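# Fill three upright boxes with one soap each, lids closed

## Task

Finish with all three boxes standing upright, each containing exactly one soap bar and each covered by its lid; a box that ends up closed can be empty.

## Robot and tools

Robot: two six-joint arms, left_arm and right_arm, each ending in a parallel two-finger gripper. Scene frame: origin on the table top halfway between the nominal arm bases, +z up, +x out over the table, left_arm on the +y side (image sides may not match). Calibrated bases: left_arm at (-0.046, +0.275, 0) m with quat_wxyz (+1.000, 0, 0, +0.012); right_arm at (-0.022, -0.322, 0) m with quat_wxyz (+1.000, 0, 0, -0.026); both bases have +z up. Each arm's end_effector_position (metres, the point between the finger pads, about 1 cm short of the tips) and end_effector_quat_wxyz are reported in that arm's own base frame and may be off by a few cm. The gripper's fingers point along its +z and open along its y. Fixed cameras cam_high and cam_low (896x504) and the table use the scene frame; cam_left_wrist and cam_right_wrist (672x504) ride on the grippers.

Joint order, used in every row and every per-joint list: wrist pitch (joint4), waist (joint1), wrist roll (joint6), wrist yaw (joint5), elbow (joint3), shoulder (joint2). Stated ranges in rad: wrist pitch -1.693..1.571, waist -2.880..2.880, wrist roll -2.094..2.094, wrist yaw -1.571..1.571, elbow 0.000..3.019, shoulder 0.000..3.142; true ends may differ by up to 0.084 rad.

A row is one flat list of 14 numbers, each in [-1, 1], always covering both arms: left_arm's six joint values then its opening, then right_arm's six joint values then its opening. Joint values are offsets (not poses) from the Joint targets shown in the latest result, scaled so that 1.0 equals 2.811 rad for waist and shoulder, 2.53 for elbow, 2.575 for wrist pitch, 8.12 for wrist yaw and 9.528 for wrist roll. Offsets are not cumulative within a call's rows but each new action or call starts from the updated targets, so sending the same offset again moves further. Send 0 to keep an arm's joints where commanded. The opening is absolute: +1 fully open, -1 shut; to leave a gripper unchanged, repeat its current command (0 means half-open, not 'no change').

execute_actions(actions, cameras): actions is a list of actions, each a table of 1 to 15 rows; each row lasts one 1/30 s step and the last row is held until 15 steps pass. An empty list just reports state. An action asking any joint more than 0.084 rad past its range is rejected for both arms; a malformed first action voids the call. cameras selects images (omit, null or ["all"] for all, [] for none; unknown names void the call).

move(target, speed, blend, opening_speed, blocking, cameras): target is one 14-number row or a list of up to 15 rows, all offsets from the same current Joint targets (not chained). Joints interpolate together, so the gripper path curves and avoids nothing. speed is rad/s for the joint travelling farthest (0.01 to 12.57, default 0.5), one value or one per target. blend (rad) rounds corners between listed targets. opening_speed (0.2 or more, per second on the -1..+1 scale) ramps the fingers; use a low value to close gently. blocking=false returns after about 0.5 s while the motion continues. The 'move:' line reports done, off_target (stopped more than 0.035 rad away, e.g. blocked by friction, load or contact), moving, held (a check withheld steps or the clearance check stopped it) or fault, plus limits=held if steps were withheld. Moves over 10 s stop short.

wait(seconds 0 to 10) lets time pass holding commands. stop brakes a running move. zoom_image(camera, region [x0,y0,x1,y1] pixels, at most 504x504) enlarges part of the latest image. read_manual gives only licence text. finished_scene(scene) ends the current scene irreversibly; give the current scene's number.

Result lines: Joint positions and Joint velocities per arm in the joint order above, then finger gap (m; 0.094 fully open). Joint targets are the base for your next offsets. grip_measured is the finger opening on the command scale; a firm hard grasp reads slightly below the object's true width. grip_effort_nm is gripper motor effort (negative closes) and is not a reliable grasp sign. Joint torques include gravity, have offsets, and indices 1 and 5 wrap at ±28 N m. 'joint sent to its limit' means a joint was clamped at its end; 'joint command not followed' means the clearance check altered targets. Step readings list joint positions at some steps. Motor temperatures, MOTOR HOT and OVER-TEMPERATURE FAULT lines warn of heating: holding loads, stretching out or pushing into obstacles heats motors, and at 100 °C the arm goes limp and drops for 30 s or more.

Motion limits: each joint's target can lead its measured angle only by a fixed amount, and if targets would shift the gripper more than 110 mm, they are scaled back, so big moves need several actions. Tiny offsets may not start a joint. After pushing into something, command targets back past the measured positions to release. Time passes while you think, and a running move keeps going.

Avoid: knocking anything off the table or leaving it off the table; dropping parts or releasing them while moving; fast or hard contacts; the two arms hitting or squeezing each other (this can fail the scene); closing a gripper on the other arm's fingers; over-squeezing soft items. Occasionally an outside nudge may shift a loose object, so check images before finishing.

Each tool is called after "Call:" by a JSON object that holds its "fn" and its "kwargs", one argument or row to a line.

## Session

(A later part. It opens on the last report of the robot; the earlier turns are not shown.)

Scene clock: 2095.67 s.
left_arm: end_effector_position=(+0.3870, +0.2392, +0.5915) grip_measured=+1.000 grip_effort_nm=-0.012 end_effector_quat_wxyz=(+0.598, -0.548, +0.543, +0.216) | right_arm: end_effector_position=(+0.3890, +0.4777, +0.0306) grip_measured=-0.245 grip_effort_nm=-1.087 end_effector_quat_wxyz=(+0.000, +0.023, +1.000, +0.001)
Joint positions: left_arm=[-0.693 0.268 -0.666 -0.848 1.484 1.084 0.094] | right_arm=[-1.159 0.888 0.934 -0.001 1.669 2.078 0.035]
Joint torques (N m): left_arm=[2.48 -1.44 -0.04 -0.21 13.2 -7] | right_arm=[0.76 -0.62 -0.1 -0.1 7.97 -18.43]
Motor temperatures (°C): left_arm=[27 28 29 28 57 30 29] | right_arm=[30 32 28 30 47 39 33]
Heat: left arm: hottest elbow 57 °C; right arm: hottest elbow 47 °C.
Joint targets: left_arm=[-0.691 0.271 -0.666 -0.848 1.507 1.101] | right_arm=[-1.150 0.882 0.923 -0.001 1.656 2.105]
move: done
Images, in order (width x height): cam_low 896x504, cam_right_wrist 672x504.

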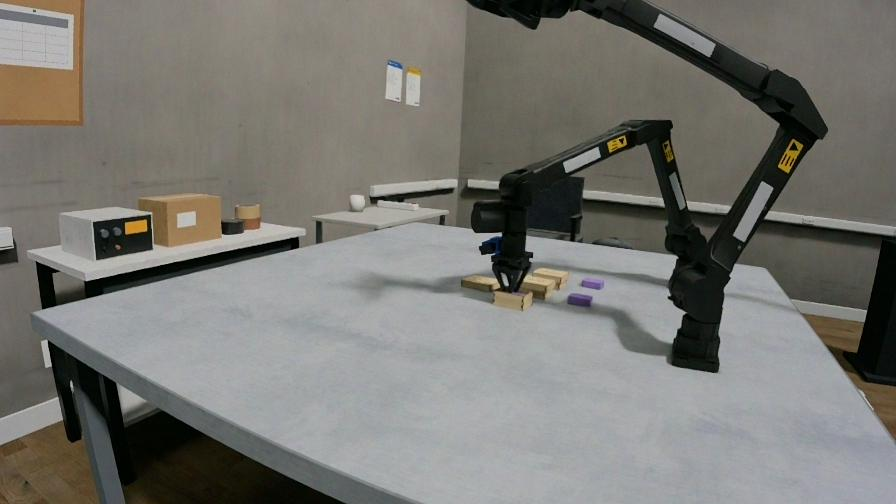

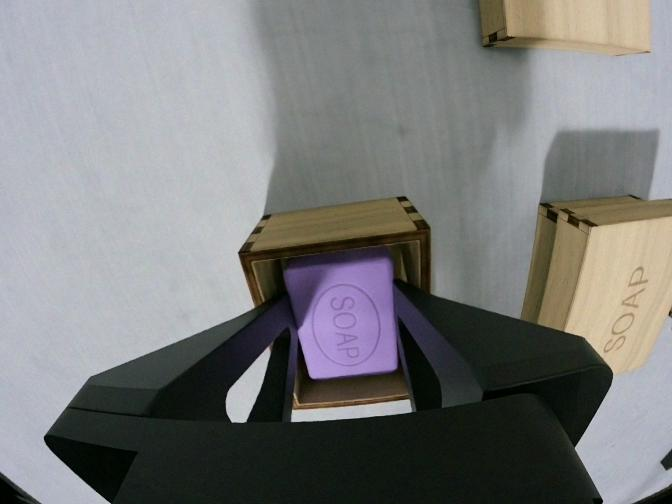

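Call:
{"fn": "move", "kwargs": {
  "target": [0,0,0,0,0,0,1,0.0022,0,0,0,0,0.0022,-0.38],
  "speed": 0.05,
  "cameras": []
}}

Call:
{"fn": "move", "kwargs": {
  "target": [0,0,0,0,0,0,1,0,0,0,0,0,0,-0.17],
  "opening_speed": 0.2,
  "cameras": ["cam_right_wrist","cam_low"]
}}

Call:
{"fn": "zoom_image", "kwargs": {
  "camera": "cam_right_wrist",
  "region": [230, 170, 460, 420]
}}

Scene clock: 2106.17 s.
left_arm: end_effector_position=(+0.3870, +0.2392, +0.5915) grip_measured=+1.000 grip_effort_nm=-0.017 end_effector_quat_wxyz=(+0.598, -0.548, +0.543, +0.216) | right_arm: end_effector_position=(+0.3897, +0.4785, +0.0285) grip_measured=-0.245 grip_effort_nm=-1.072 end_effector_quat_wxyz=(+0.001, +0.023, +1.000, +0.002)
Joint positions: left_arm=[-0.693 0.268 -0.666 -0.848 1.484 1.084 0.094] | right_arm=[-1.154 0.888 0.934 -0.001 1.669 2.082 0.035]
Joint torques (N m): left_arm=[2.48 -1.32 -0.04 -0.21 13.2 -7] | right_arm=[0.72 -0.62 -0.09 -0.11 7.95 -17.96]
Motor temperatures (°C): left_arm=[27 28 29 28 57 30 29] | right_arm=[30 32 28 30 47 39 33]
Heat: left arm: hottest elbow 57 °C; right arm: hottest elbow 47 °C.
Joint targets: left_arm=[-0.691 0.271 -0.666 -0.848 1.507 1.101] | right_arm=[-1.144 0.882 0.923 -0.001 1.656 2.111]
move: done

Scene clock: 2107.43 s.
left_arm: end_effector_position=(+0.3870, +0.2392, +0.5915) grip_measured=+1.000 grip_effort_nm=-0.022 end_effector_quat_wxyz=(+0.598, -0.548, +0.543, +0.216) | right_arm: end_effector_position=(+0.3897, +0.4785, +0.0285) grip_measured=-0.179 grip_effort_nm=0.349 end_effector_quat_wxyz=(+0.001, +0.023, +1.000, +0.002)
Joint positions: left_arm=[-0.693 0.268 -0.666 -0.848 1.484 1.084 0.094] | right_arm=[-1.154 0.888 0.934 -0.001 1.669 2.082 0.039]
Joint torques (N m): left_arm=[2.48 -1.32 -0.04 -0.21 13.22 -7] | right_arm=[0.73 -0.62 -0.09 -0.1 7.94 -18.14]
Motor temperatures (°C): left_arm=[27 28 29 28 57 30 29] | right_arm=[30 32 28 30 47 39 33]
Heat: left arm: hottest elbow 57 °C; right arm: hottest elbow 47 °C.
Joint targets: left_arm=[-0.691 0.271 -0.666 -0.848 1.507 1.101] | right_arm=[-1.144 0.882 0.923 -0.001 1.656 2.111]
move: done
Images, in order (width x height): cam_low 896x504, cam_right_wrist 672x504.

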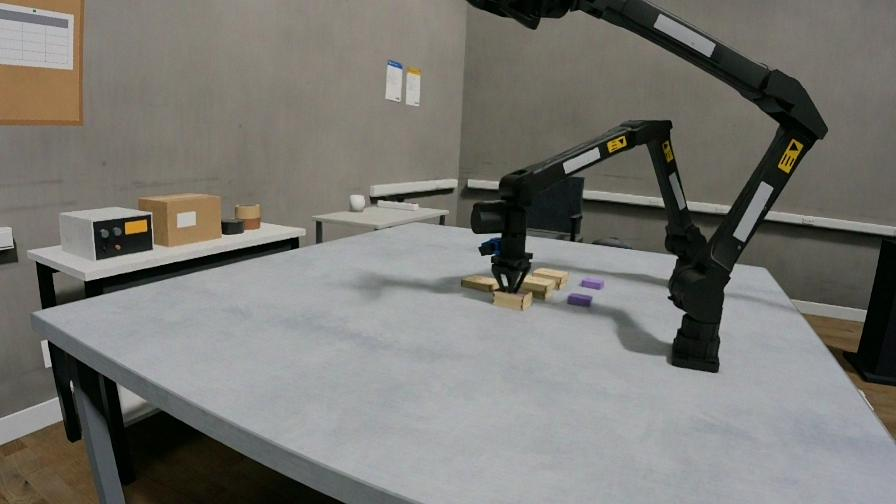

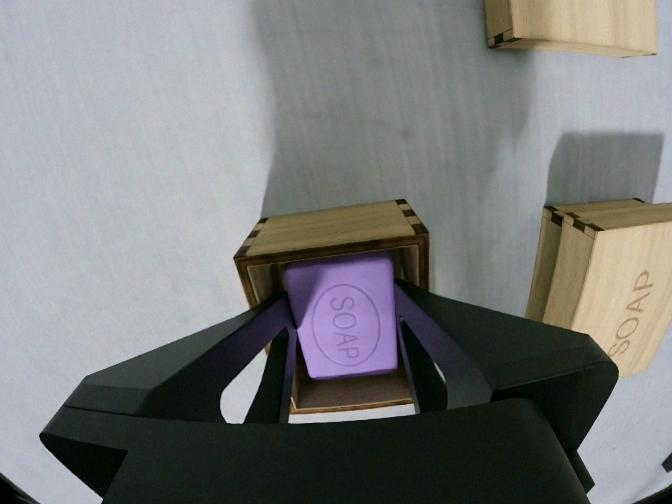

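Scaled by 2.016 (camera's finer frame: 960x720).

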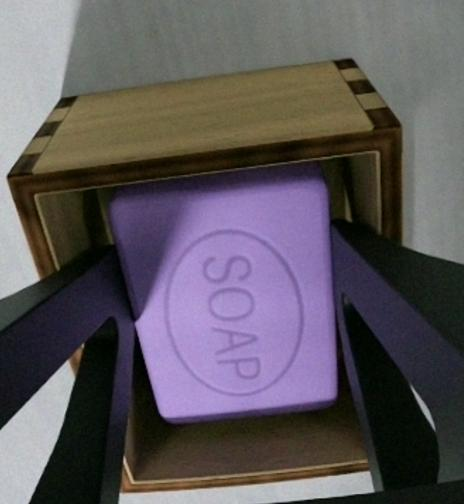

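Call:
{"fn": "move", "kwargs": {
  "target": [
    [0,0,0,0,0,0,1,-0.007,0,0,0,0.0237,-0.0146,-0.17],
    [0,0,0,0,0,0,1,-0.0606,0,0,0,0.0601,-0.0342,-0.17]
  ],
  "speed": 0.15,
  "cameras": ["cam_right_wrist","cam_low"]
}}

Call:
{"fn": "zoom_image", "kwargs": {
  "camera": "cam_low",
  "region": [470, 240, 560, 330]
}}

Scene clock: 2128.53 s.
left_arm: end_effector_position=(+0.3870, +0.2392, +0.5915) grip_measured=+1.000 grip_effort_nm=-0.012 end_effector_quat_wxyz=(+0.598, -0.548, +0.543, +0.216) | right_arm: end_effector_position=(+0.3893, +0.4781, +0.0867) grip_measured=-0.178 grip_effort_nm=0.383 end_effector_quat_wxyz=(-0.002, +0.023, +1.000, -0.002)
Joint positions: left_arm=[-0.693 0.268 -0.666 -0.848 1.484 1.084 0.094] | right_arm=[-1.292 0.888 0.934 -0.001 1.748 2.032 0.039]
Joint torques (N m): left_arm=[2.48 -1.38 -0.04 -0.21 13.19 -7] | right_arm=[-0.03 -0.56 -0.1 -0.11 14.45 -21.66]
Motor temperatures (°C): left_arm=[27 28 29 28 57 30 29] | right_arm=[30 32 28 30 47 37 32]
Heat: left arm: hottest elbow 57 °C; right arm: hottest elbow 47 °C.
Joint targets: left_arm=[-0.691 0.271 -0.666 -0.848 1.507 1.101] | right_arm=[-1.300 0.882 0.923 -0.001 1.809 2.015]
move: off_target (right_arm); right_arm: the elbow is farthest, 0.060 rad from its target
Images, in order (width x height): cam_low 896x504, cam_right_wrist 672x504.

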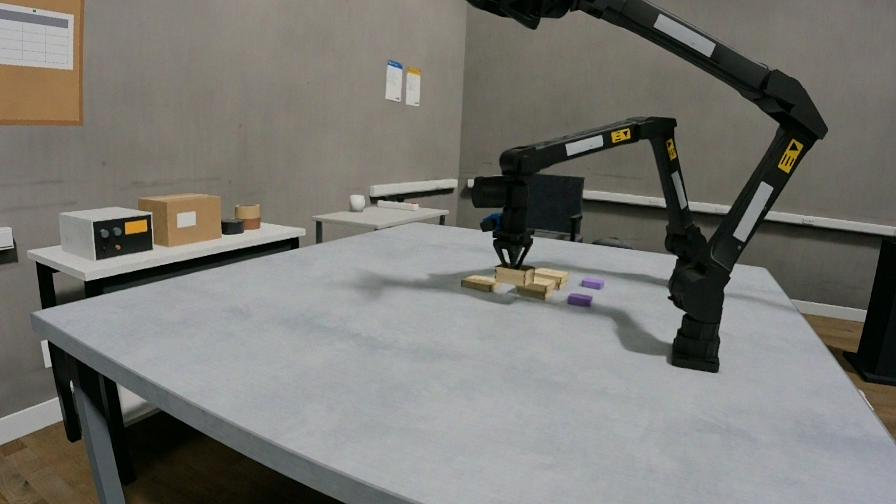

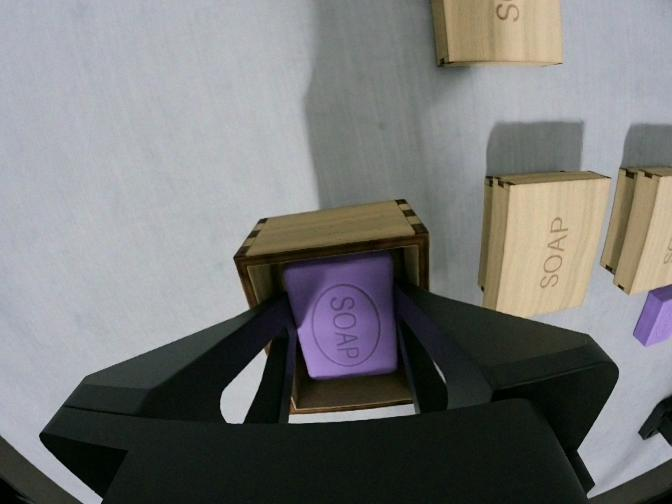

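Scaled by 5.600 (camera's finer frame: 1280x720).

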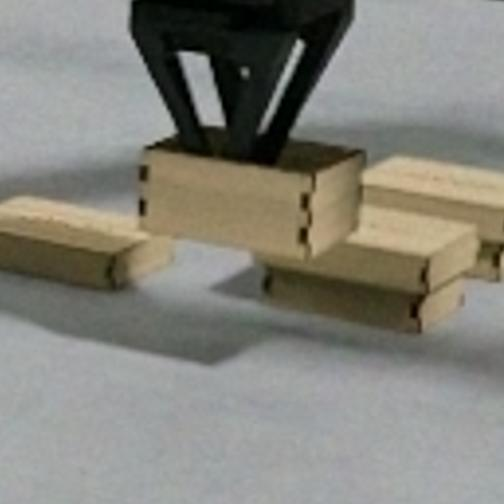

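Call:
{"fn": "move", "kwargs": {
  "target": [
    [0,0,0,0,0,0,1,0.05,0,0,0,-0.053,0.027,-0.17],
    [0,0,0,0,0,0,1,0.0606,0,0,0,-0.0605,0.0342,-0.17]
  ],
  "speed": [0.15,0.05],
  "cameras": ["cam_right_wrist","cam_low"]
}}

Call:
{"fn": "zoom_image", "kwargs": {
  "camera": "cam_low",
  "region": [470, 240, 560, 330]
}}

Scene clock: 2146.57 s.
left_arm: end_effector_position=(+0.3870, +0.2392, +0.5915) grip_measured=+1.000 grip_effort_nm=-0.002 end_effector_quat_wxyz=(+0.598, -0.548, +0.543, +0.216) | right_arm: end_effector_position=(+0.3898, +0.4788, +0.0284) grip_measured=-0.178 grip_effort_nm=0.388 end_effector_quat_wxyz=(+0.001, +0.023, +1.000, +0.002)
Joint positions: left_arm=[-0.693 0.268 -0.666 -0.848 1.484 1.084 0.094] | right_arm=[-1.153 0.888 0.934 -0.001 1.669 2.082 0.039]
Joint torques (N m): left_arm=[2.48 -1.38 -0.04 -0.21 13.2 -7] | right_arm=[0.7 -0.56 -0.09 -0.1 7.84 -18.32]
Motor temperatures (°C): left_arm=[27 28 29 28 57 30 29] | right_arm=[30 32 28 30 49 40 31]
Heat: left arm: hottest elbow 57 °C; right arm: hottest elbow 49 °C.
Joint targets: left_arm=[-0.691 0.271 -0.666 -0.848 1.507 1.101] | right_arm=[-1.144 0.882 0.923 -0.001 1.655 2.111]
move: done
Images, in order (width x height): cam_low 896x504, cam_right_wrist 672x504.

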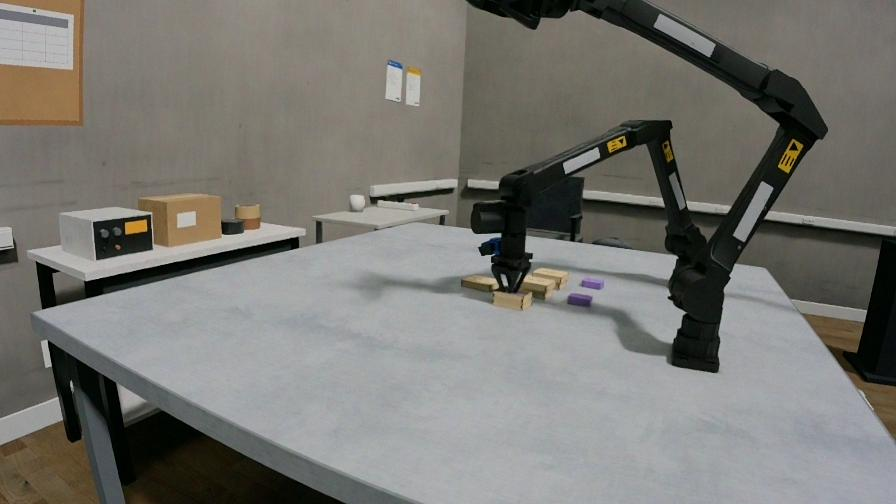

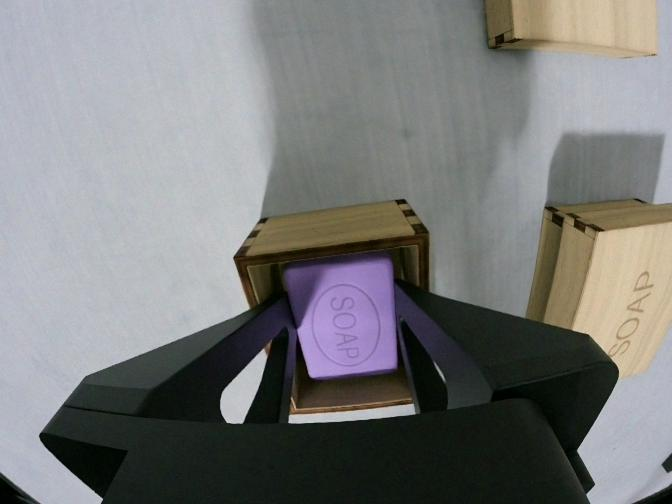

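Scaled by 5.600 (camera's finer frame: 1280x720).

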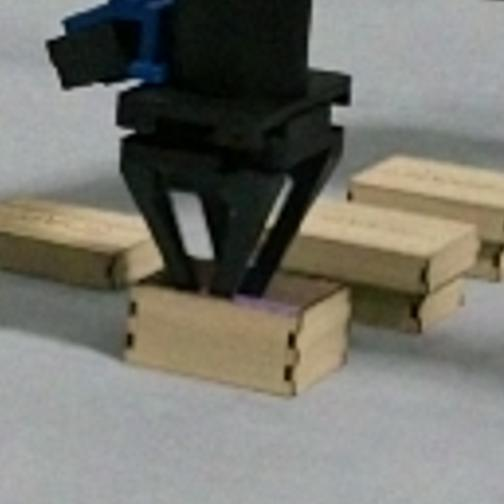

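Call:
{"fn": "move", "kwargs": {
  "target": [0,0,0,0,0,0,1,0,0,0,0,0,0,-0.212],
  "opening_speed": 0.2,
  "cameras": []
}}

Call:
{"fn": "move", "kwargs": {
  "target": [
    [0,0,0,0,0,0,1,-0.007,0,0,0,0.0237,-0.0146,-0.212],
    [0,0,0,0,0,0,1,-0.026,0,0,0,0.0391,-0.0215,-0.212]
  ],
  "speed": 0.1,
  "cameras": ["cam_right_wrist","cam_low"]
}}

Call:
{"fn": "zoom_image", "kwargs": {
  "camera": "cam_low",
  "region": [470, 240, 560, 330]
}}

Scene clock: 2156.60 s.
left_arm: end_effector_position=(+0.3870, +0.2392, +0.5915) grip_measured=+1.000 grip_effort_nm=-0.012 end_effector_quat_wxyz=(+0.598, -0.548, +0.543, +0.216) | right_arm: end_effector_position=(+0.3898, +0.4788, +0.0284) grip_measured=-0.203 grip_effort_nm=-0.491 end_effector_quat_wxyz=(+0.001, +0.023, +1.000, +0.002)
Joint positions: left_arm=[-0.693 0.268 -0.666 -0.848 1.484 1.084 0.094] | right_arm=[-1.153 0.888 0.934 -0.001 1.669 2.082 0.037]
Joint torques (N m): left_arm=[2.5 -1.38 -0.04 -0.2 13.19 -7] | right_arm=[0.69 -0.62 -0.09 -0.1 7.83 -18.2]
Motor temperatures (°C): left_arm=[27 28 29 28 57 30 29] | right_arm=[30 32 28 30 49 39 31]
Heat: left arm: hottest elbow 57 °C; right arm: hottest elbow 49 °C.
Joint targets: left_arm=[-0.691 0.271 -0.666 -0.848 1.507 1.101] | right_arm=[-1.144 0.882 0.923 -0.001 1.655 2.111]
move: done

Scene clock: 2158.23 s.
left_arm: end_effector_position=(+0.3870, +0.2392, +0.5915) grip_measured=+1.000 grip_effort_nm=-0.022 end_effector_quat_wxyz=(+0.598, -0.548, +0.543, +0.216) | right_arm: end_effector_position=(+0.3902, +0.4792, +0.0487) grip_measured=-0.204 grip_effort_nm=-0.496 end_effector_quat_wxyz=(+0.000, +0.023, +1.000, +0.000)
Joint positions: left_arm=[-0.693 0.268 -0.666 -0.848 1.484 1.084 0.094] | right_arm=[-1.203 0.888 0.934 -0.001 1.698 2.065 0.037]
Joint torques (N m): left_arm=[2.48 -1.32 -0.04 -0.21 13.22 -7] | right_arm=[0.03 -0.56 -0.09 -0.11 13.9 -21.89]
Motor temperatures (°C): left_arm=[27 28 29 28 57 30 29] | right_arm=[30 32 28 30 49 39 31]
Heat: left arm: hottest elbow 57 °C; right arm: hottest elbow 49 °C.
Joint targets: left_arm=[-0.691 0.271 -0.666 -0.848 1.507 1.101] | right_arm=[-1.211 0.882 0.923 -0.001 1.755 2.051]
move: off_target (right_arm); right_arm: the elbow is farthest, 0.056 rad from its target
Images, in order (width x height): cam_low 896x504, cam_right_wrist 672x504.

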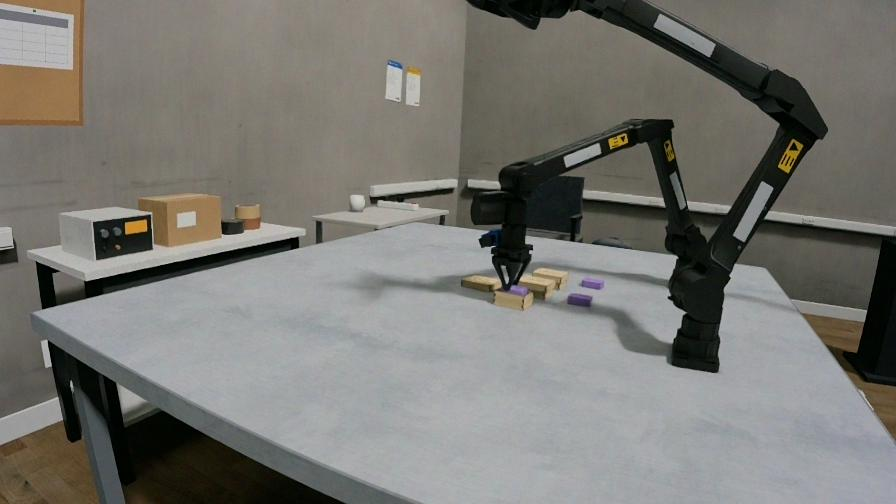

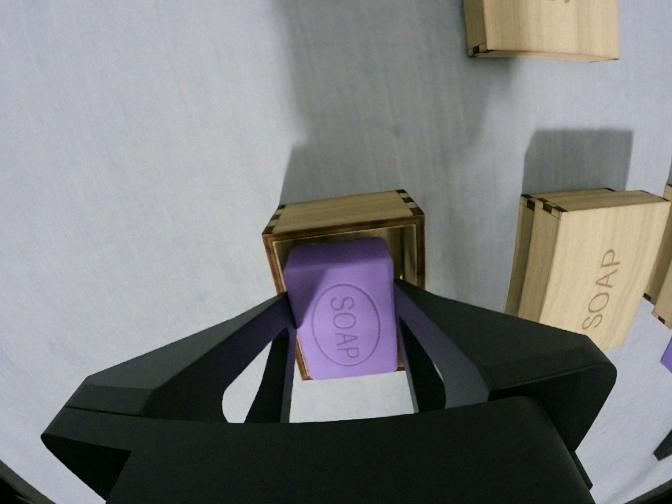

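Scaled by 5.600 (camera's finer frame: 1280x720).

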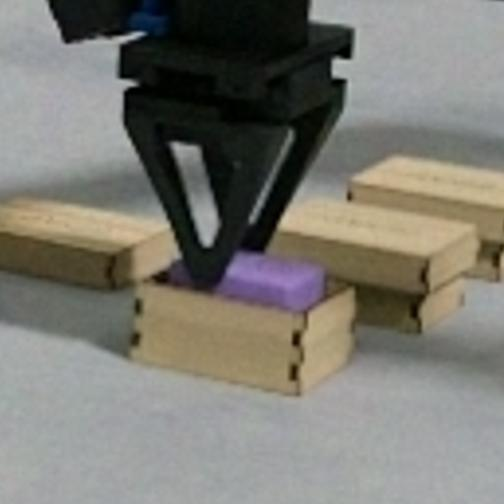

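Call:
{"fn": "move", "kwargs": {
  "target": [
    [0,0,0,0,0,0,1,0.0186,0,0,0,-0.032,0.0143,-0.212],
    [0,0,0,0,0,0,1,0.026,0,0,0,-0.0395,0.0215,-0.212]
  ],
  "speed": [0.1,0.05],
  "cameras": []
}}

Call:
{"fn": "move", "kwargs": {
  "target": [0,0,0,0,0,0,1,0,0,0,0,0,0,-0.19],
  "opening_speed": 0.2,
  "cameras": ["cam_right_wrist"]
}}

Call:
{"fn": "zoom_image", "kwargs": {
  "camera": "cam_right_wrist",
  "region": [230, 170, 460, 420]
}}

Scene clock: 2177.47 s.
left_arm: end_effector_position=(+0.3870, +0.2392, +0.5915) grip_measured=+1.000 grip_effort_nm=-0.007 end_effector_quat_wxyz=(+0.598, -0.548, +0.543, +0.216) | right_arm: end_effector_position=(+0.3897, +0.4786, +0.0281) grip_measured=-0.204 grip_effort_nm=-0.501 end_effector_quat_wxyz=(+0.001, +0.023, +1.000, +0.002)
Joint positions: left_arm=[-0.693 0.268 -0.666 -0.848 1.484 1.084 0.094] | right_arm=[-1.153 0.888 0.934 -0.001 1.669 2.082 0.037]
Joint torques (N m): left_arm=[2.5 -1.38 -0.04 -0.2 13.2 -7] | right_arm=[0.72 -0.62 -0.09 -0.11 7.8 -18.67]
Motor temperatures (°C): left_arm=[27 28 29 28 57 30 29] | right_arm=[30 32 28 30 50 41 31]
Heat: left arm: hottest elbow 57 °C; right arm: hottest elbow 50 °C.
Joint targets: left_arm=[-0.691 0.271 -0.666 -0.848 1.507 1.101] | right_arm=[-1.144 0.882 0.923 -0.001 1.655 2.111]
move: done

Scene clock: 2177.97 s.
left_arm: end_effector_position=(+0.3870, +0.2392, +0.5915) grip_measured=+1.000 grip_effort_nm=-0.012 end_effector_quat_wxyz=(+0.598, -0.548, +0.543, +0.216) | right_arm: end_effector_position=(+0.3897, +0.4786, +0.0281) grip_measured=-0.191 grip_effort_nm=0.017 end_effector_quat_wxyz=(+0.001, +0.023, +1.000, +0.002)
Joint positions: left_arm=[-0.693 0.268 -0.666 -0.848 1.484 1.084 0.094] | right_arm=[-1.153 0.888 0.934 -0.001 1.669 2.082 0.038]
Joint torques (N m): left_arm=[2.48 -1.38 -0.04 -0.21 13.22 -7.06] | right_arm=[0.69 -0.56 -0.09 -0.11 7.79 -18.26]
Motor temperatures (°C): left_arm=[27 28 29 28 57 30 29] | right_arm=[30 32 28 30 50 41 31]
Heat: left arm: hottest elbow 57 °C; right arm: hottest elbow 50 °C.
Joint targets: left_arm=[-0.691 0.271 -0.666 -0.848 1.507 1.101] | right_arm=[-1.144 0.882 0.923 -0.001 1.655 2.111]
move: done

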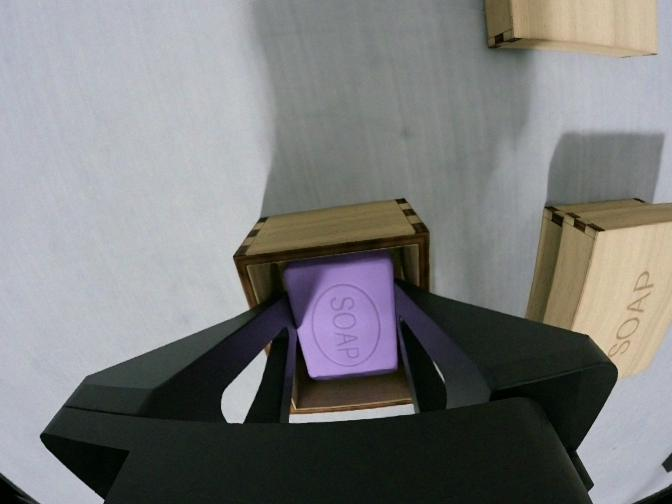

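Scaled by 2.016 (camera's finer frame: 960x720).

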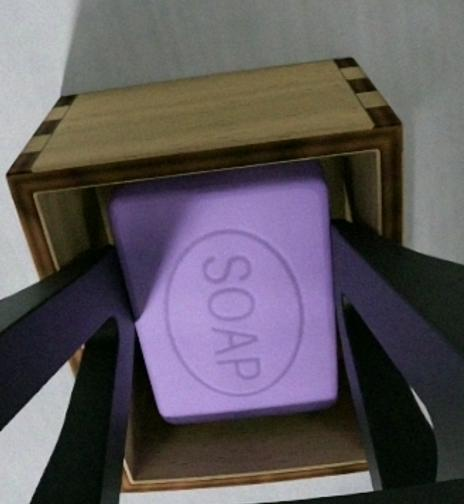

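Call:
{"fn": "move", "kwargs": {
  "target": [
    [0,0,0,0,0,0,1,-0.007,0,0,0,0.0237,-0.0146,-0.19],
    [0,0,0,0,0,0,1,-0.026,0,0,0,0.0391,-0.0215,-0.19]
  ],
  "speed": 0.08,
  "cameras": ["cam_right_wrist","cam_low"]
}}

Call:
{"fn": "zoom_image", "kwargs": {
  "camera": "cam_low",
  "region": [470, 240, 560, 330]
}}

Scene clock: 2188.90 s.
left_arm: end_effector_position=(+0.3870, +0.2392, +0.5915) grip_measured=+1.000 grip_effort_nm=-0.012 end_effector_quat_wxyz=(+0.598, -0.548, +0.543, +0.216) | right_arm: end_effector_position=(+0.3890, +0.4778, +0.0450) grip_measured=-0.191 grip_effort_nm=0.017 end_effector_quat_wxyz=(-0.002, +0.023, +1.000, -0.003)
Joint positions: left_arm=[-0.693 0.268 -0.666 -0.848 1.484 1.084 0.094] | right_arm=[-1.203 0.888 0.934 -0.001 1.694 2.069 0.038]
Joint torques (N m): left_arm=[2.48 -1.38 -0.04 -0.21 13.2 -7] | right_arm=[-0.05 -0.62 -0.09 -0.11 14.06 -22.36]
Motor temperatures (°C): left_arm=[27 28 29 28 57 30 29] | right_arm=[30 32 28 30 51 40 31]
Heat: left arm: hottest elbow 57 °C; right arm: hottest elbow 51 °C.
Joint targets: left_arm=[-0.691 0.271 -0.666 -0.848 1.507 1.101] | right_arm=[-1.211 0.882 0.923 -0.001 1.753 2.051]
move: off_target (right_arm); right_arm: the elbow is farthest, 0.060 rad from its target
Images, in order (width x height): cam_low 896x504, cam_right_wrist 672x504.

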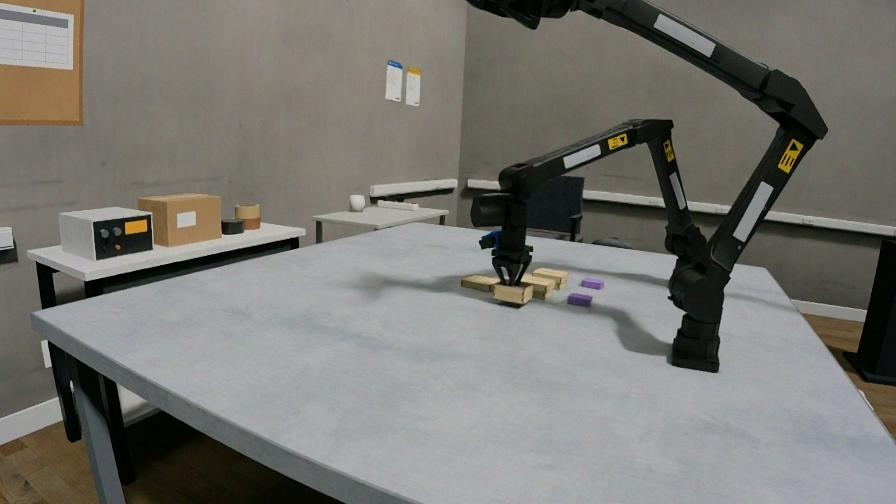

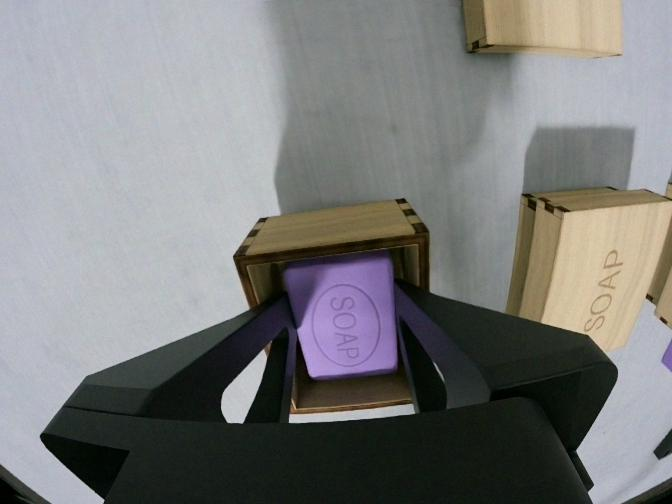

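Scaled by 5.600 (camera's finer frame: 1280x720).

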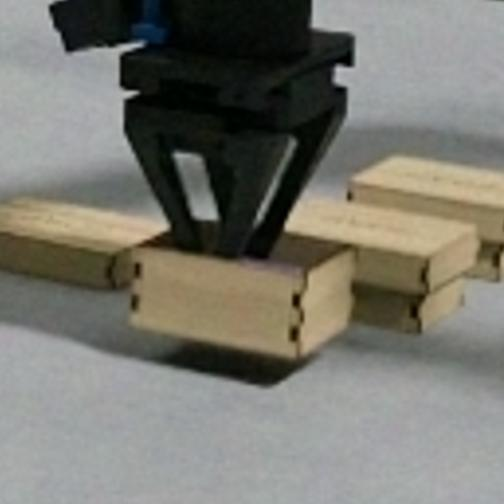

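Call:
{"fn": "move", "kwargs": {
  "target": [
    [0,0,0,0,0,0,1,0.0186,0,0,0,-0.032,0.0143,-0.19],
    [0,0,0,0,0,0,1,0.026,0,0,0,-0.0387,0.0215,-0.19]
  ],
  "speed": [0.1,0.05],
  "cameras": []
}}

Call:
{"fn": "move", "kwargs": {
  "target": [0,0,0,0,0,0,1,0,0,0,0,0,0,-0.23],
  "opening_speed": 0.2,
  "cameras": []
}}

Call:
{"fn": "move", "kwargs": {
  "target": [0,0,0,0,0,0,1,-0.0055,0,0,0,0.004,-0.0163,-0.23],
  "speed": 0.05,
  "cameras": ["cam_right_wrist","cam_low"]
}}

Call:
{"fn": "zoom_image", "kwargs": {
  "camera": "cam_low",
  "region": [470, 240, 560, 330]
}}

Scene clock: 2242.80 s.
left_arm: end_effector_position=(+0.3870, +0.2392, +0.5915) grip_measured=+1.000 grip_effort_nm=-0.007 end_effector_quat_wxyz=(+0.598, -0.548, +0.543, +0.216) | right_arm: end_effector_position=(+0.3898, +0.4788, +0.0281) grip_measured=-0.191 grip_effort_nm=0.007 end_effector_quat_wxyz=(+0.001, +0.023, +1.000, +0.002)
Joint positions: left_arm=[-0.693 0.268 -0.666 -0.848 1.484 1.084 0.094] | right_arm=[-1.153 0.888 0.934 -0.001 1.67 2.083 0.038]
Joint torques (N m): left_arm=[2.48 -1.38 -0.04 -0.2 13.2 -7] | right_arm=[0.69 -0.62 -0.09 -0.11 7.82 -18.26]
Motor temperatures (°C): left_arm=[27 28 29 28 57 30 29] | right_arm=[29 32 28 30 57 42 30]
Heat: left arm: hottest elbow 57 °C; right arm: hottest elbow 57 °C.
Joint targets: left_arm=[-0.691 0.271 -0.666 -0.848 1.507 1.101] | right_arm=[-1.144 0.882 0.923 -0.001 1.656 2.112]
move: done

Scene clock: 2243.37 s.
left_arm: end_effector_position=(+0.3870, +0.2392, +0.5915) grip_measured=+1.000 grip_effort_nm=-0.012 end_effector_quat_wxyz=(+0.598, -0.548, +0.543, +0.216) | right_arm: end_effector_position=(+0.3898, +0.4788, +0.0281) grip_measured=-0.229 grip_effort_nm=-0.857 end_effector_quat_wxyz=(+0.001, +0.023, +1.000, +0.002)
Joint positions: left_arm=[-0.693 0.268 -0.666 -0.848 1.484 1.084 0.094] | right_arm=[-1.153 0.888 0.934 -0.001 1.67 2.083 0.036]
Joint velocities: left_arm=[within noise] | right_arm=[-0.007 -0.024 0.007 0.022 -0.002 0.015 -0.004]
Joint torques (N m): left_arm=[2.48 -1.38 -0.03 -0.21 13.22 -7] | right_arm=[0.7 -0.56 -0.09 -0.11 7.83 -18.32]
Motor temperatures (°C): left_arm=[27 28 29 28 57 30 29] | right_arm=[29 32 28 30 56 42 30]
Heat: left arm: hottest elbow 57 °C; right arm: hottest elbow 56 °C.
Joint targets: left_arm=[-0.691 0.271 -0.666 -0.848 1.507 1.101] | right_arm=[-1.144 0.882 0.923 -0.001 1.656 2.112]
move: done

Scene clock: 2244.50 s.
left_arm: end_effector_position=(+0.3870, +0.2392, +0.5915) grip_measured=+1.000 grip_effort_nm=-0.002 end_effector_quat_wxyz=(+0.598, -0.548, +0.543, +0.216) | right_arm: end_effector_position=(+0.3899, +0.4788, +0.0283) grip_measured=-0.230 grip_effort_nm=-0.452 end_effector_quat_wxyz=(+0.001, +0.023, +1.000, +0.002)
Joint positions: left_arm=[-0.693 0.268 -0.666 -0.848 1.484 1.084 0.094] | right_arm=[-1.153 0.888 0.934 -0.001 1.67 2.082 0.036]
Joint torques (N m): left_arm=[2.5 -1.38 -0.04 -0.21 13.22 -7.06] | right_arm=[0.17 -0.62 -0.09 -0.11 8.64 -21.95]
Motor temperatures (°C): left_arm=[27 28 29 28 57 30 29] | right_arm=[29 32 28 30 56 42 31]
Heat: left arm: hottest elbow 57 °C; right arm: hottest elbow 56 °C.
Joint targets: left_arm=[-0.691 0.271 -0.666 -0.848 1.507 1.101] | right_arm=[-1.159 0.882 0.923 -0.001 1.666 2.066]
move: done
Images, in order (width x height): cam_low 896x504, cam_right_wrist 672x504.

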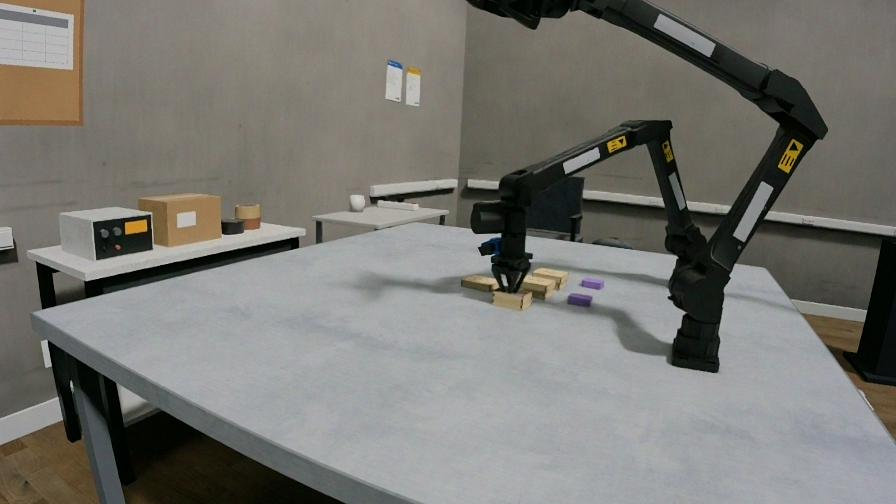

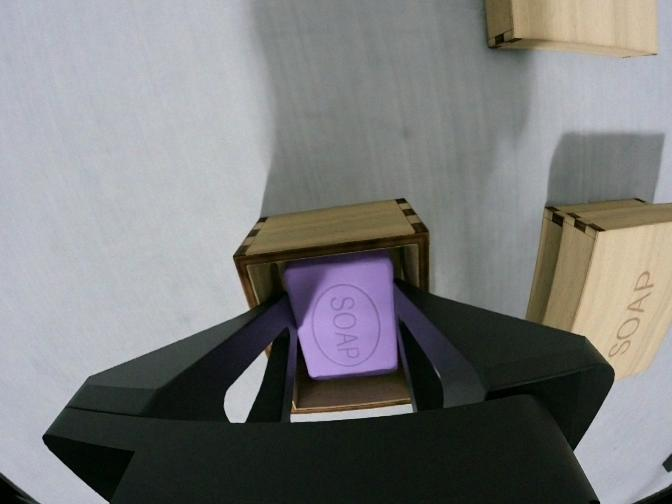

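Scaled by 5.600 (camera's finer frame: 1280x720).

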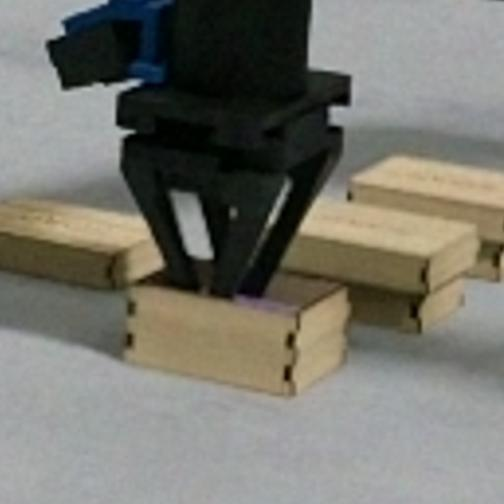

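Call:
{"fn": "move", "kwargs": {
  "target": [0,0,0,0,0,0,1,-0.0035,0,0,0,0.015,-0.004,-0.23],
  "speed": 0.05,
  "cameras": ["cam_low"]
}}

Call:
{"fn": "zoom_image", "kwargs": {
  "camera": "cam_low",
  "region": [470, 240, 560, 330]
}}

Scene clock: 2253.67 s.
left_arm: end_effector_position=(+0.3870, +0.2392, +0.5915) grip_measured=+1.000 grip_effort_nm=-0.012 end_effector_quat_wxyz=(+0.598, -0.548, +0.543, +0.216) | right_arm: end_effector_position=(+0.3894, +0.4783, +0.0338) grip_measured=-0.226 grip_effort_nm=-0.818 end_effector_quat_wxyz=(+0.002, +0.023, +1.000, +0.003)
Joint positions: left_arm=[-0.693 0.268 -0.666 -0.848 1.484 1.084 0.094] | right_arm=[-1.16 0.888 0.934 -0.001 1.67 2.073 0.036]
Joint torques (N m): left_arm=[2.48 -1.32 -0.04 -0.21 13.22 -7] | right_arm=[0.05 -0.56 -0.09 -0.11 11.89 -21.71]
Motor temperatures (°C): left_arm=[27 28 29 28 57 30 29] | right_arm=[29 32 28 30 54 41 31]
Heat: left arm: hottest elbow 57 °C; right arm: hottest elbow 54 °C.
Joint targets: left_arm=[-0.691 0.271 -0.666 -0.848 1.507 1.101] | right_arm=[-1.168 0.882 0.923 -0.001 1.704 2.054]
move: done

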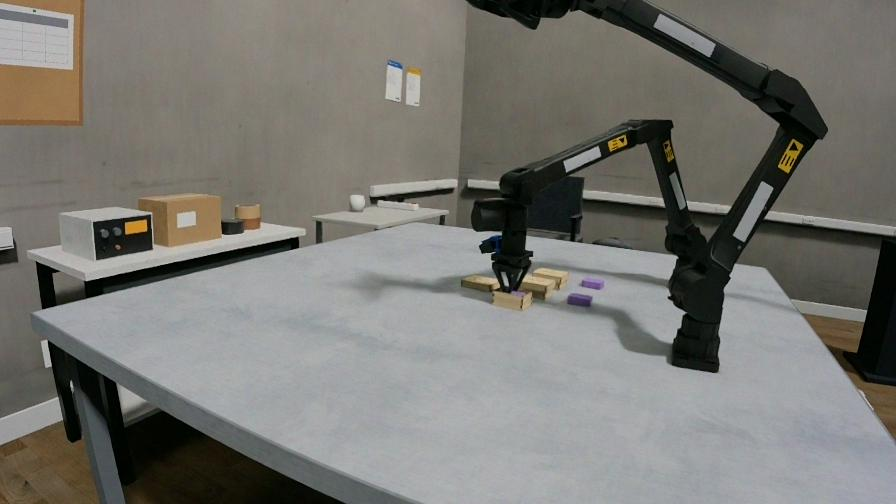

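Scaled by 5.600 (camera's finer frame: 1280x720).

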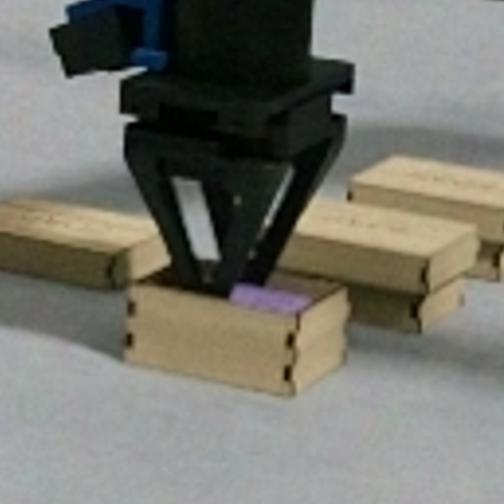

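Soap lifted ~5 mm. Release.

Call:
{"fn": "move", "kwargs": {
  "target": [0,0,0,0,0,0,1,0,0,0,0,0,0,-0.17],
  "opening_speed": 0.2,
  "cameras": ["cam_right_wrist","cam_low"]
}}

Call:
{"fn": "zoom_image", "kwargs": {
  "camera": "cam_right_wrist",
  "region": [230, 170, 460, 420]
}}

Scene clock: 2260.17 s.
left_arm: end_effector_position=(+0.3870, +0.2392, +0.5915) grip_measured=+1.000 grip_effort_nm=-0.012 end_effector_quat_wxyz=(+0.598, -0.548, +0.543, +0.216) | right_arm: end_effector_position=(+0.3896, +0.4785, +0.0358) grip_measured=-0.172 grip_effort_nm=0.042 end_effector_quat_wxyz=(+0.003, +0.023, +1.000, +0.004)
Joint positions: left_arm=[-0.693 0.268 -0.666 -0.848 1.484 1.084 0.094] | right_arm=[-1.16 0.888 0.934 -0.001 1.67 2.07 0.039]
Joint torques (N m): left_arm=[2.48 -1.38 -0.04 -0.21 13.22 -6.95] | right_arm=[0.09 -0.56 -0.09 -0.1 11.92 -21.71]
Motor temperatures (°C): left_arm=[27 28 29 28 57 30 29] | right_arm=[29 32 28 30 54 41 31]
Heat: left arm: hottest elbow 57 °C; right arm: hottest elbow 54 °C.
Joint targets: left_arm=[-0.691 0.271 -0.666 -0.848 1.507 1.101] | right_arm=[-1.167 0.882 0.923 -0.001 1.704 2.054]
move: done
Images, in order (width x height): cam_low 896x504, cam_right_wrist 672x504.

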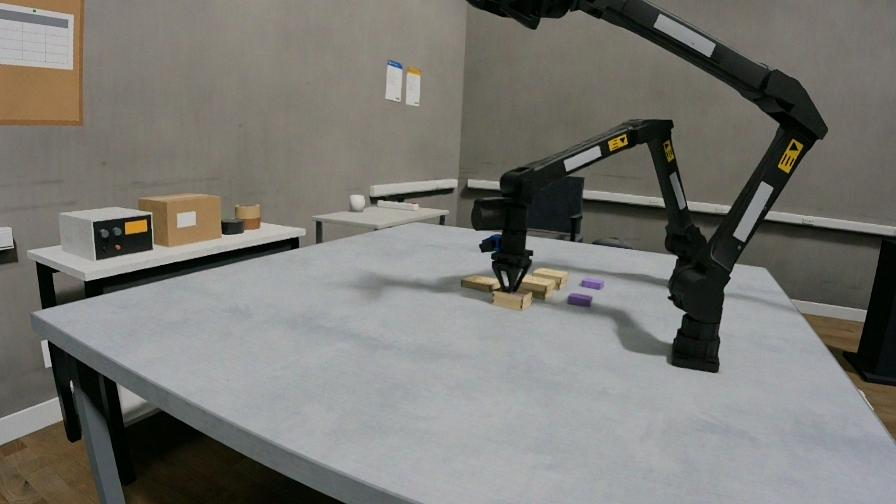

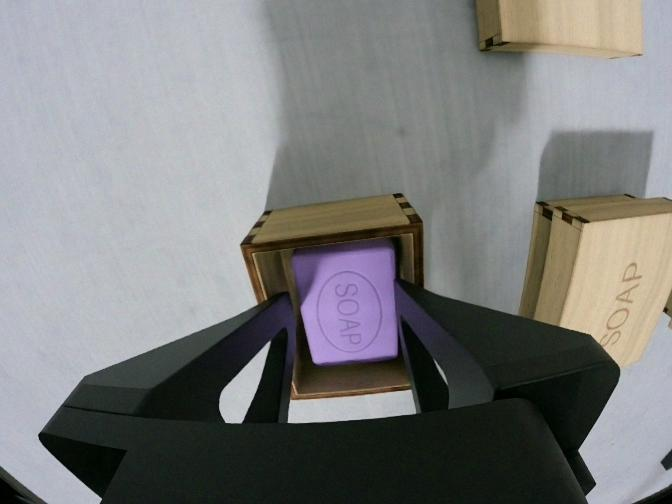

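Scaled by 2.016 (camera's finer frame: 960x720).

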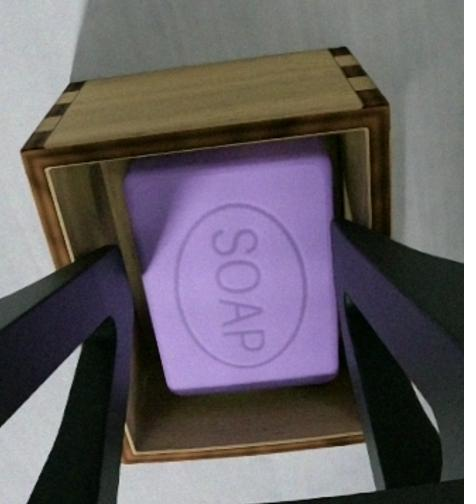

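Call:
{"fn": "move", "kwargs": {
  "target": [
    [0,0,0,0,0,0,1,-0.0206,0,0,0,0.0237,-0.0121,-0.17],
    [0,0,0,0,0,0,1,-0.0862,0,0,0,0.0628,-0.0139,-0.17]
  ],
  "speed": 0.2,
  "cameras": ["cam_right_wrist","cam_low"]
}}

Call:
{"fn": "zoom_image", "kwargs": {
  "camera": "cam_right_wrist",
  "region": [230, 100, 460, 320]
}}

Scene clock: 2274.43 s.
left_arm: end_effector_position=(+0.3870, +0.2392, +0.5915) grip_measured=+1.000 grip_effort_nm=-0.007 end_effector_quat_wxyz=(+0.598, -0.548, +0.543, +0.216) | right_arm: end_effector_position=(+0.3877, +0.4761, +0.1112) grip_measured=-0.172 grip_effort_nm=0.042 end_effector_quat_wxyz=(-0.010, +0.023, +1.000, -0.013)
Joint positions: left_arm=[-0.693 0.268 -0.666 -0.848 1.484 1.084 0.094] | right_arm=[-1.382 0.888 0.934 -0.001 1.805 2.026 0.039]
Joint torques (N m): left_arm=[2.48 -1.38 -0.04 -0.2 13.22 -6.95] | right_arm=[0.03 -0.56 -0.09 -0.1 14.35 -21.25]
Motor temperatures (°C): left_arm=[27 28 29 28 57 30 29] | right_arm=[29 32 28 30 53 43 31]
Heat: left arm: hottest elbow 57 °C; right arm: hottest elbow 53 °C.
Joint targets: left_arm=[-0.691 0.271 -0.666 -0.848 1.507 1.101] | right_arm=[-1.390 0.882 0.923 -0.001 1.862 2.015]
move: off_target (right_arm); right_arm: the elbow is farthest, 0.058 rad from its target
Images, in order (width x height): cam_low 896x504, cam_right_wrist 672x504.

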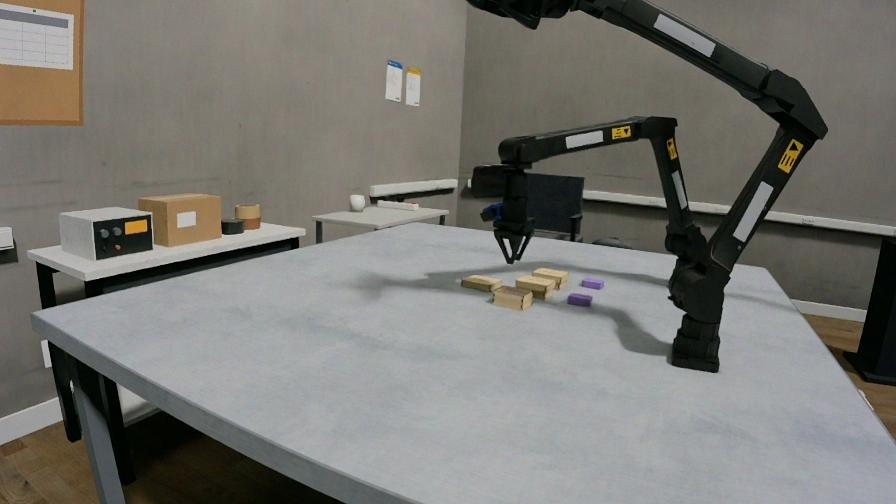

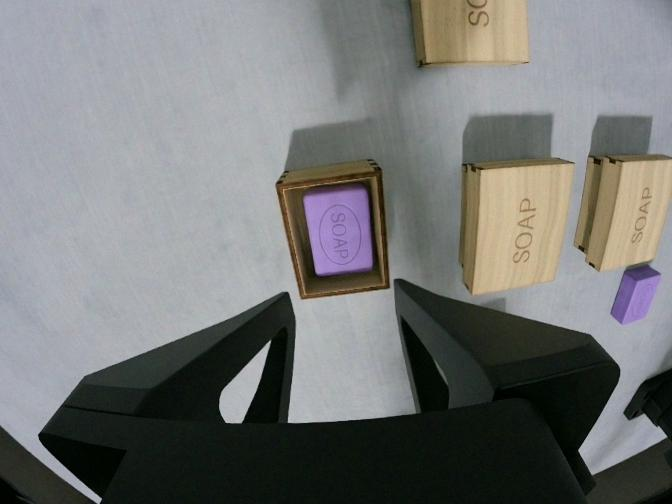

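Scaled by 2.191 (camera's finer frame: 960x720).

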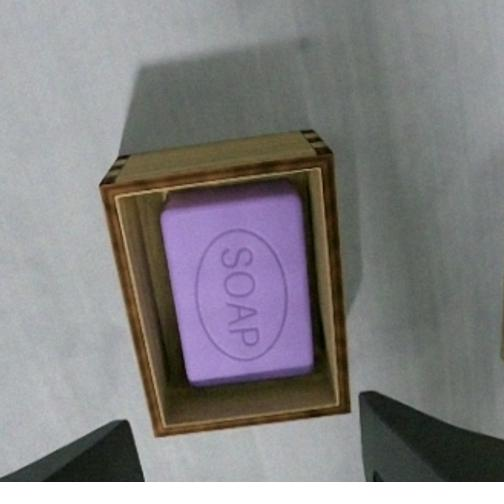

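Call:
{"fn": "move", "kwargs": {
  "target": [0,0,0,0,0,0,1,0.0144,-0.0957,-0.0246,0,0.0316,0.0374,0.9],
  "speed": 0.4,
  "opening_speed": 1,
  "cameras": ["cam_right_wrist"]
}}

Call:
{"fn": "zoom_image", "kwargs": {
  "camera": "cam_right_wrist",
  "region": [230, 100, 460, 320]
}}

Scene clock: 2314.97 s.
left_arm: end_effector_position=(+0.3870, +0.2392, +0.5915) grip_measured=+1.000 grip_effort_nm=-0.017 end_effector_quat_wxyz=(+0.598, -0.548, +0.543, +0.216) | right_arm: end_effector_position=(+0.5289, +0.3658, +0.0969) grip_measured=+0.898 grip_effort_nm=0.032 end_effector_quat_wxyz=(-0.002, +0.047, +0.999, -0.001)
Joint positions: left_arm=[-0.693 0.268 -0.666 -0.848 1.484 1.084 0.094] | right_arm=[-1.361 0.606 0.701 -0.001 1.884 2.097 0.089]
Joint torques (N m): left_arm=[2.5 -1.32 -0.04 -0.2 13.22 -6.95] | right_arm=[0.7 0.62 -0.07 -0.11 14.54 -19.6]
Motor temperatures (°C): left_arm=[27 28 29 28 57 30 29] | right_arm=[29 32 28 30 55 40 30]
Heat: left arm: hottest elbow 57 °C; right arm: hottest elbow 55 °C.
Joint targets: left_arm=[-0.691 0.271 -0.666 -0.848 1.507 1.101] | right_arm=[-1.352 0.613 0.689 -0.001 1.943 2.120]
move: off_target (right_arm); right_arm: the elbow is farthest, 0.058 rad from its target

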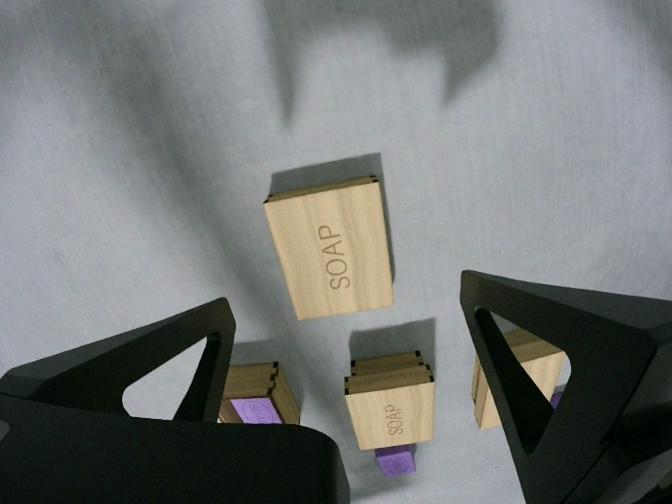

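Scaled by 2.191 (camera's finer frame: 960x720).

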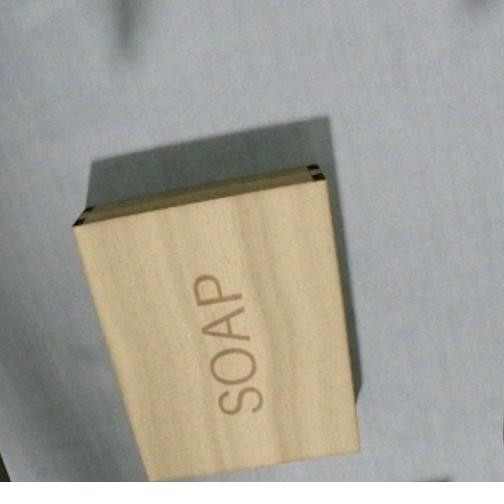

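Call:
{"fn": "move", "kwargs": {
  "target": [
    [0,0,0,0,0,0,1,0.033,0.0057,-0.0029,0,-0.0498,0.0096,0.9],
    [0,0,0,0,0,0,1,0.0652,0.0057,-0.0029,0,-0.0676,0.0235,0.9]
  ],
  "speed": 0.2,
  "cameras": ["cam_right_wrist"]
}}

Scene clock: 2379.07 s.
left_arm: end_effector_position=(+0.3870, +0.2392, +0.5915) grip_measured=+1.000 grip_effort_nm=-0.012 end_effector_quat_wxyz=(+0.598, -0.548, +0.543, +0.216) | right_arm: end_effector_position=(+0.5241, +0.3754, +0.0224) grip_measured=+0.898 grip_effort_nm=0.037 end_effector_quat_wxyz=(+0.001, +0.025, +1.000, +0.001)
Joint positions: left_arm=[-0.693 0.268 -0.666 -0.848 1.484 1.084 0.094] | right_arm=[-1.193 0.622 0.672 -0.001 1.784 2.159 0.089]
Joint torques (N m): left_arm=[2.48 -1.38 -0.04 -0.21 13.22 -7] | right_arm=[0.73 0.56 -0.1 -0.11 8.12 -19.25]
Motor temperatures (°C): left_arm=[27 28 29 28 57 30 29] | right_arm=[29 32 28 30 56 42 30]
Heat: left arm: hottest elbow 57 °C; right arm: hottest elbow 56 °C.
Joint targets: left_arm=[-0.691 0.271 -0.666 -0.848 1.507 1.101] | right_arm=[-1.184 0.628 0.661 -0.001 1.771 2.186]
move: done

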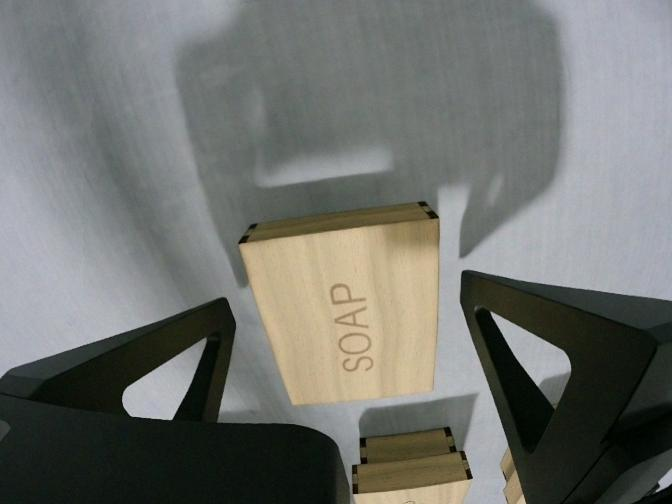

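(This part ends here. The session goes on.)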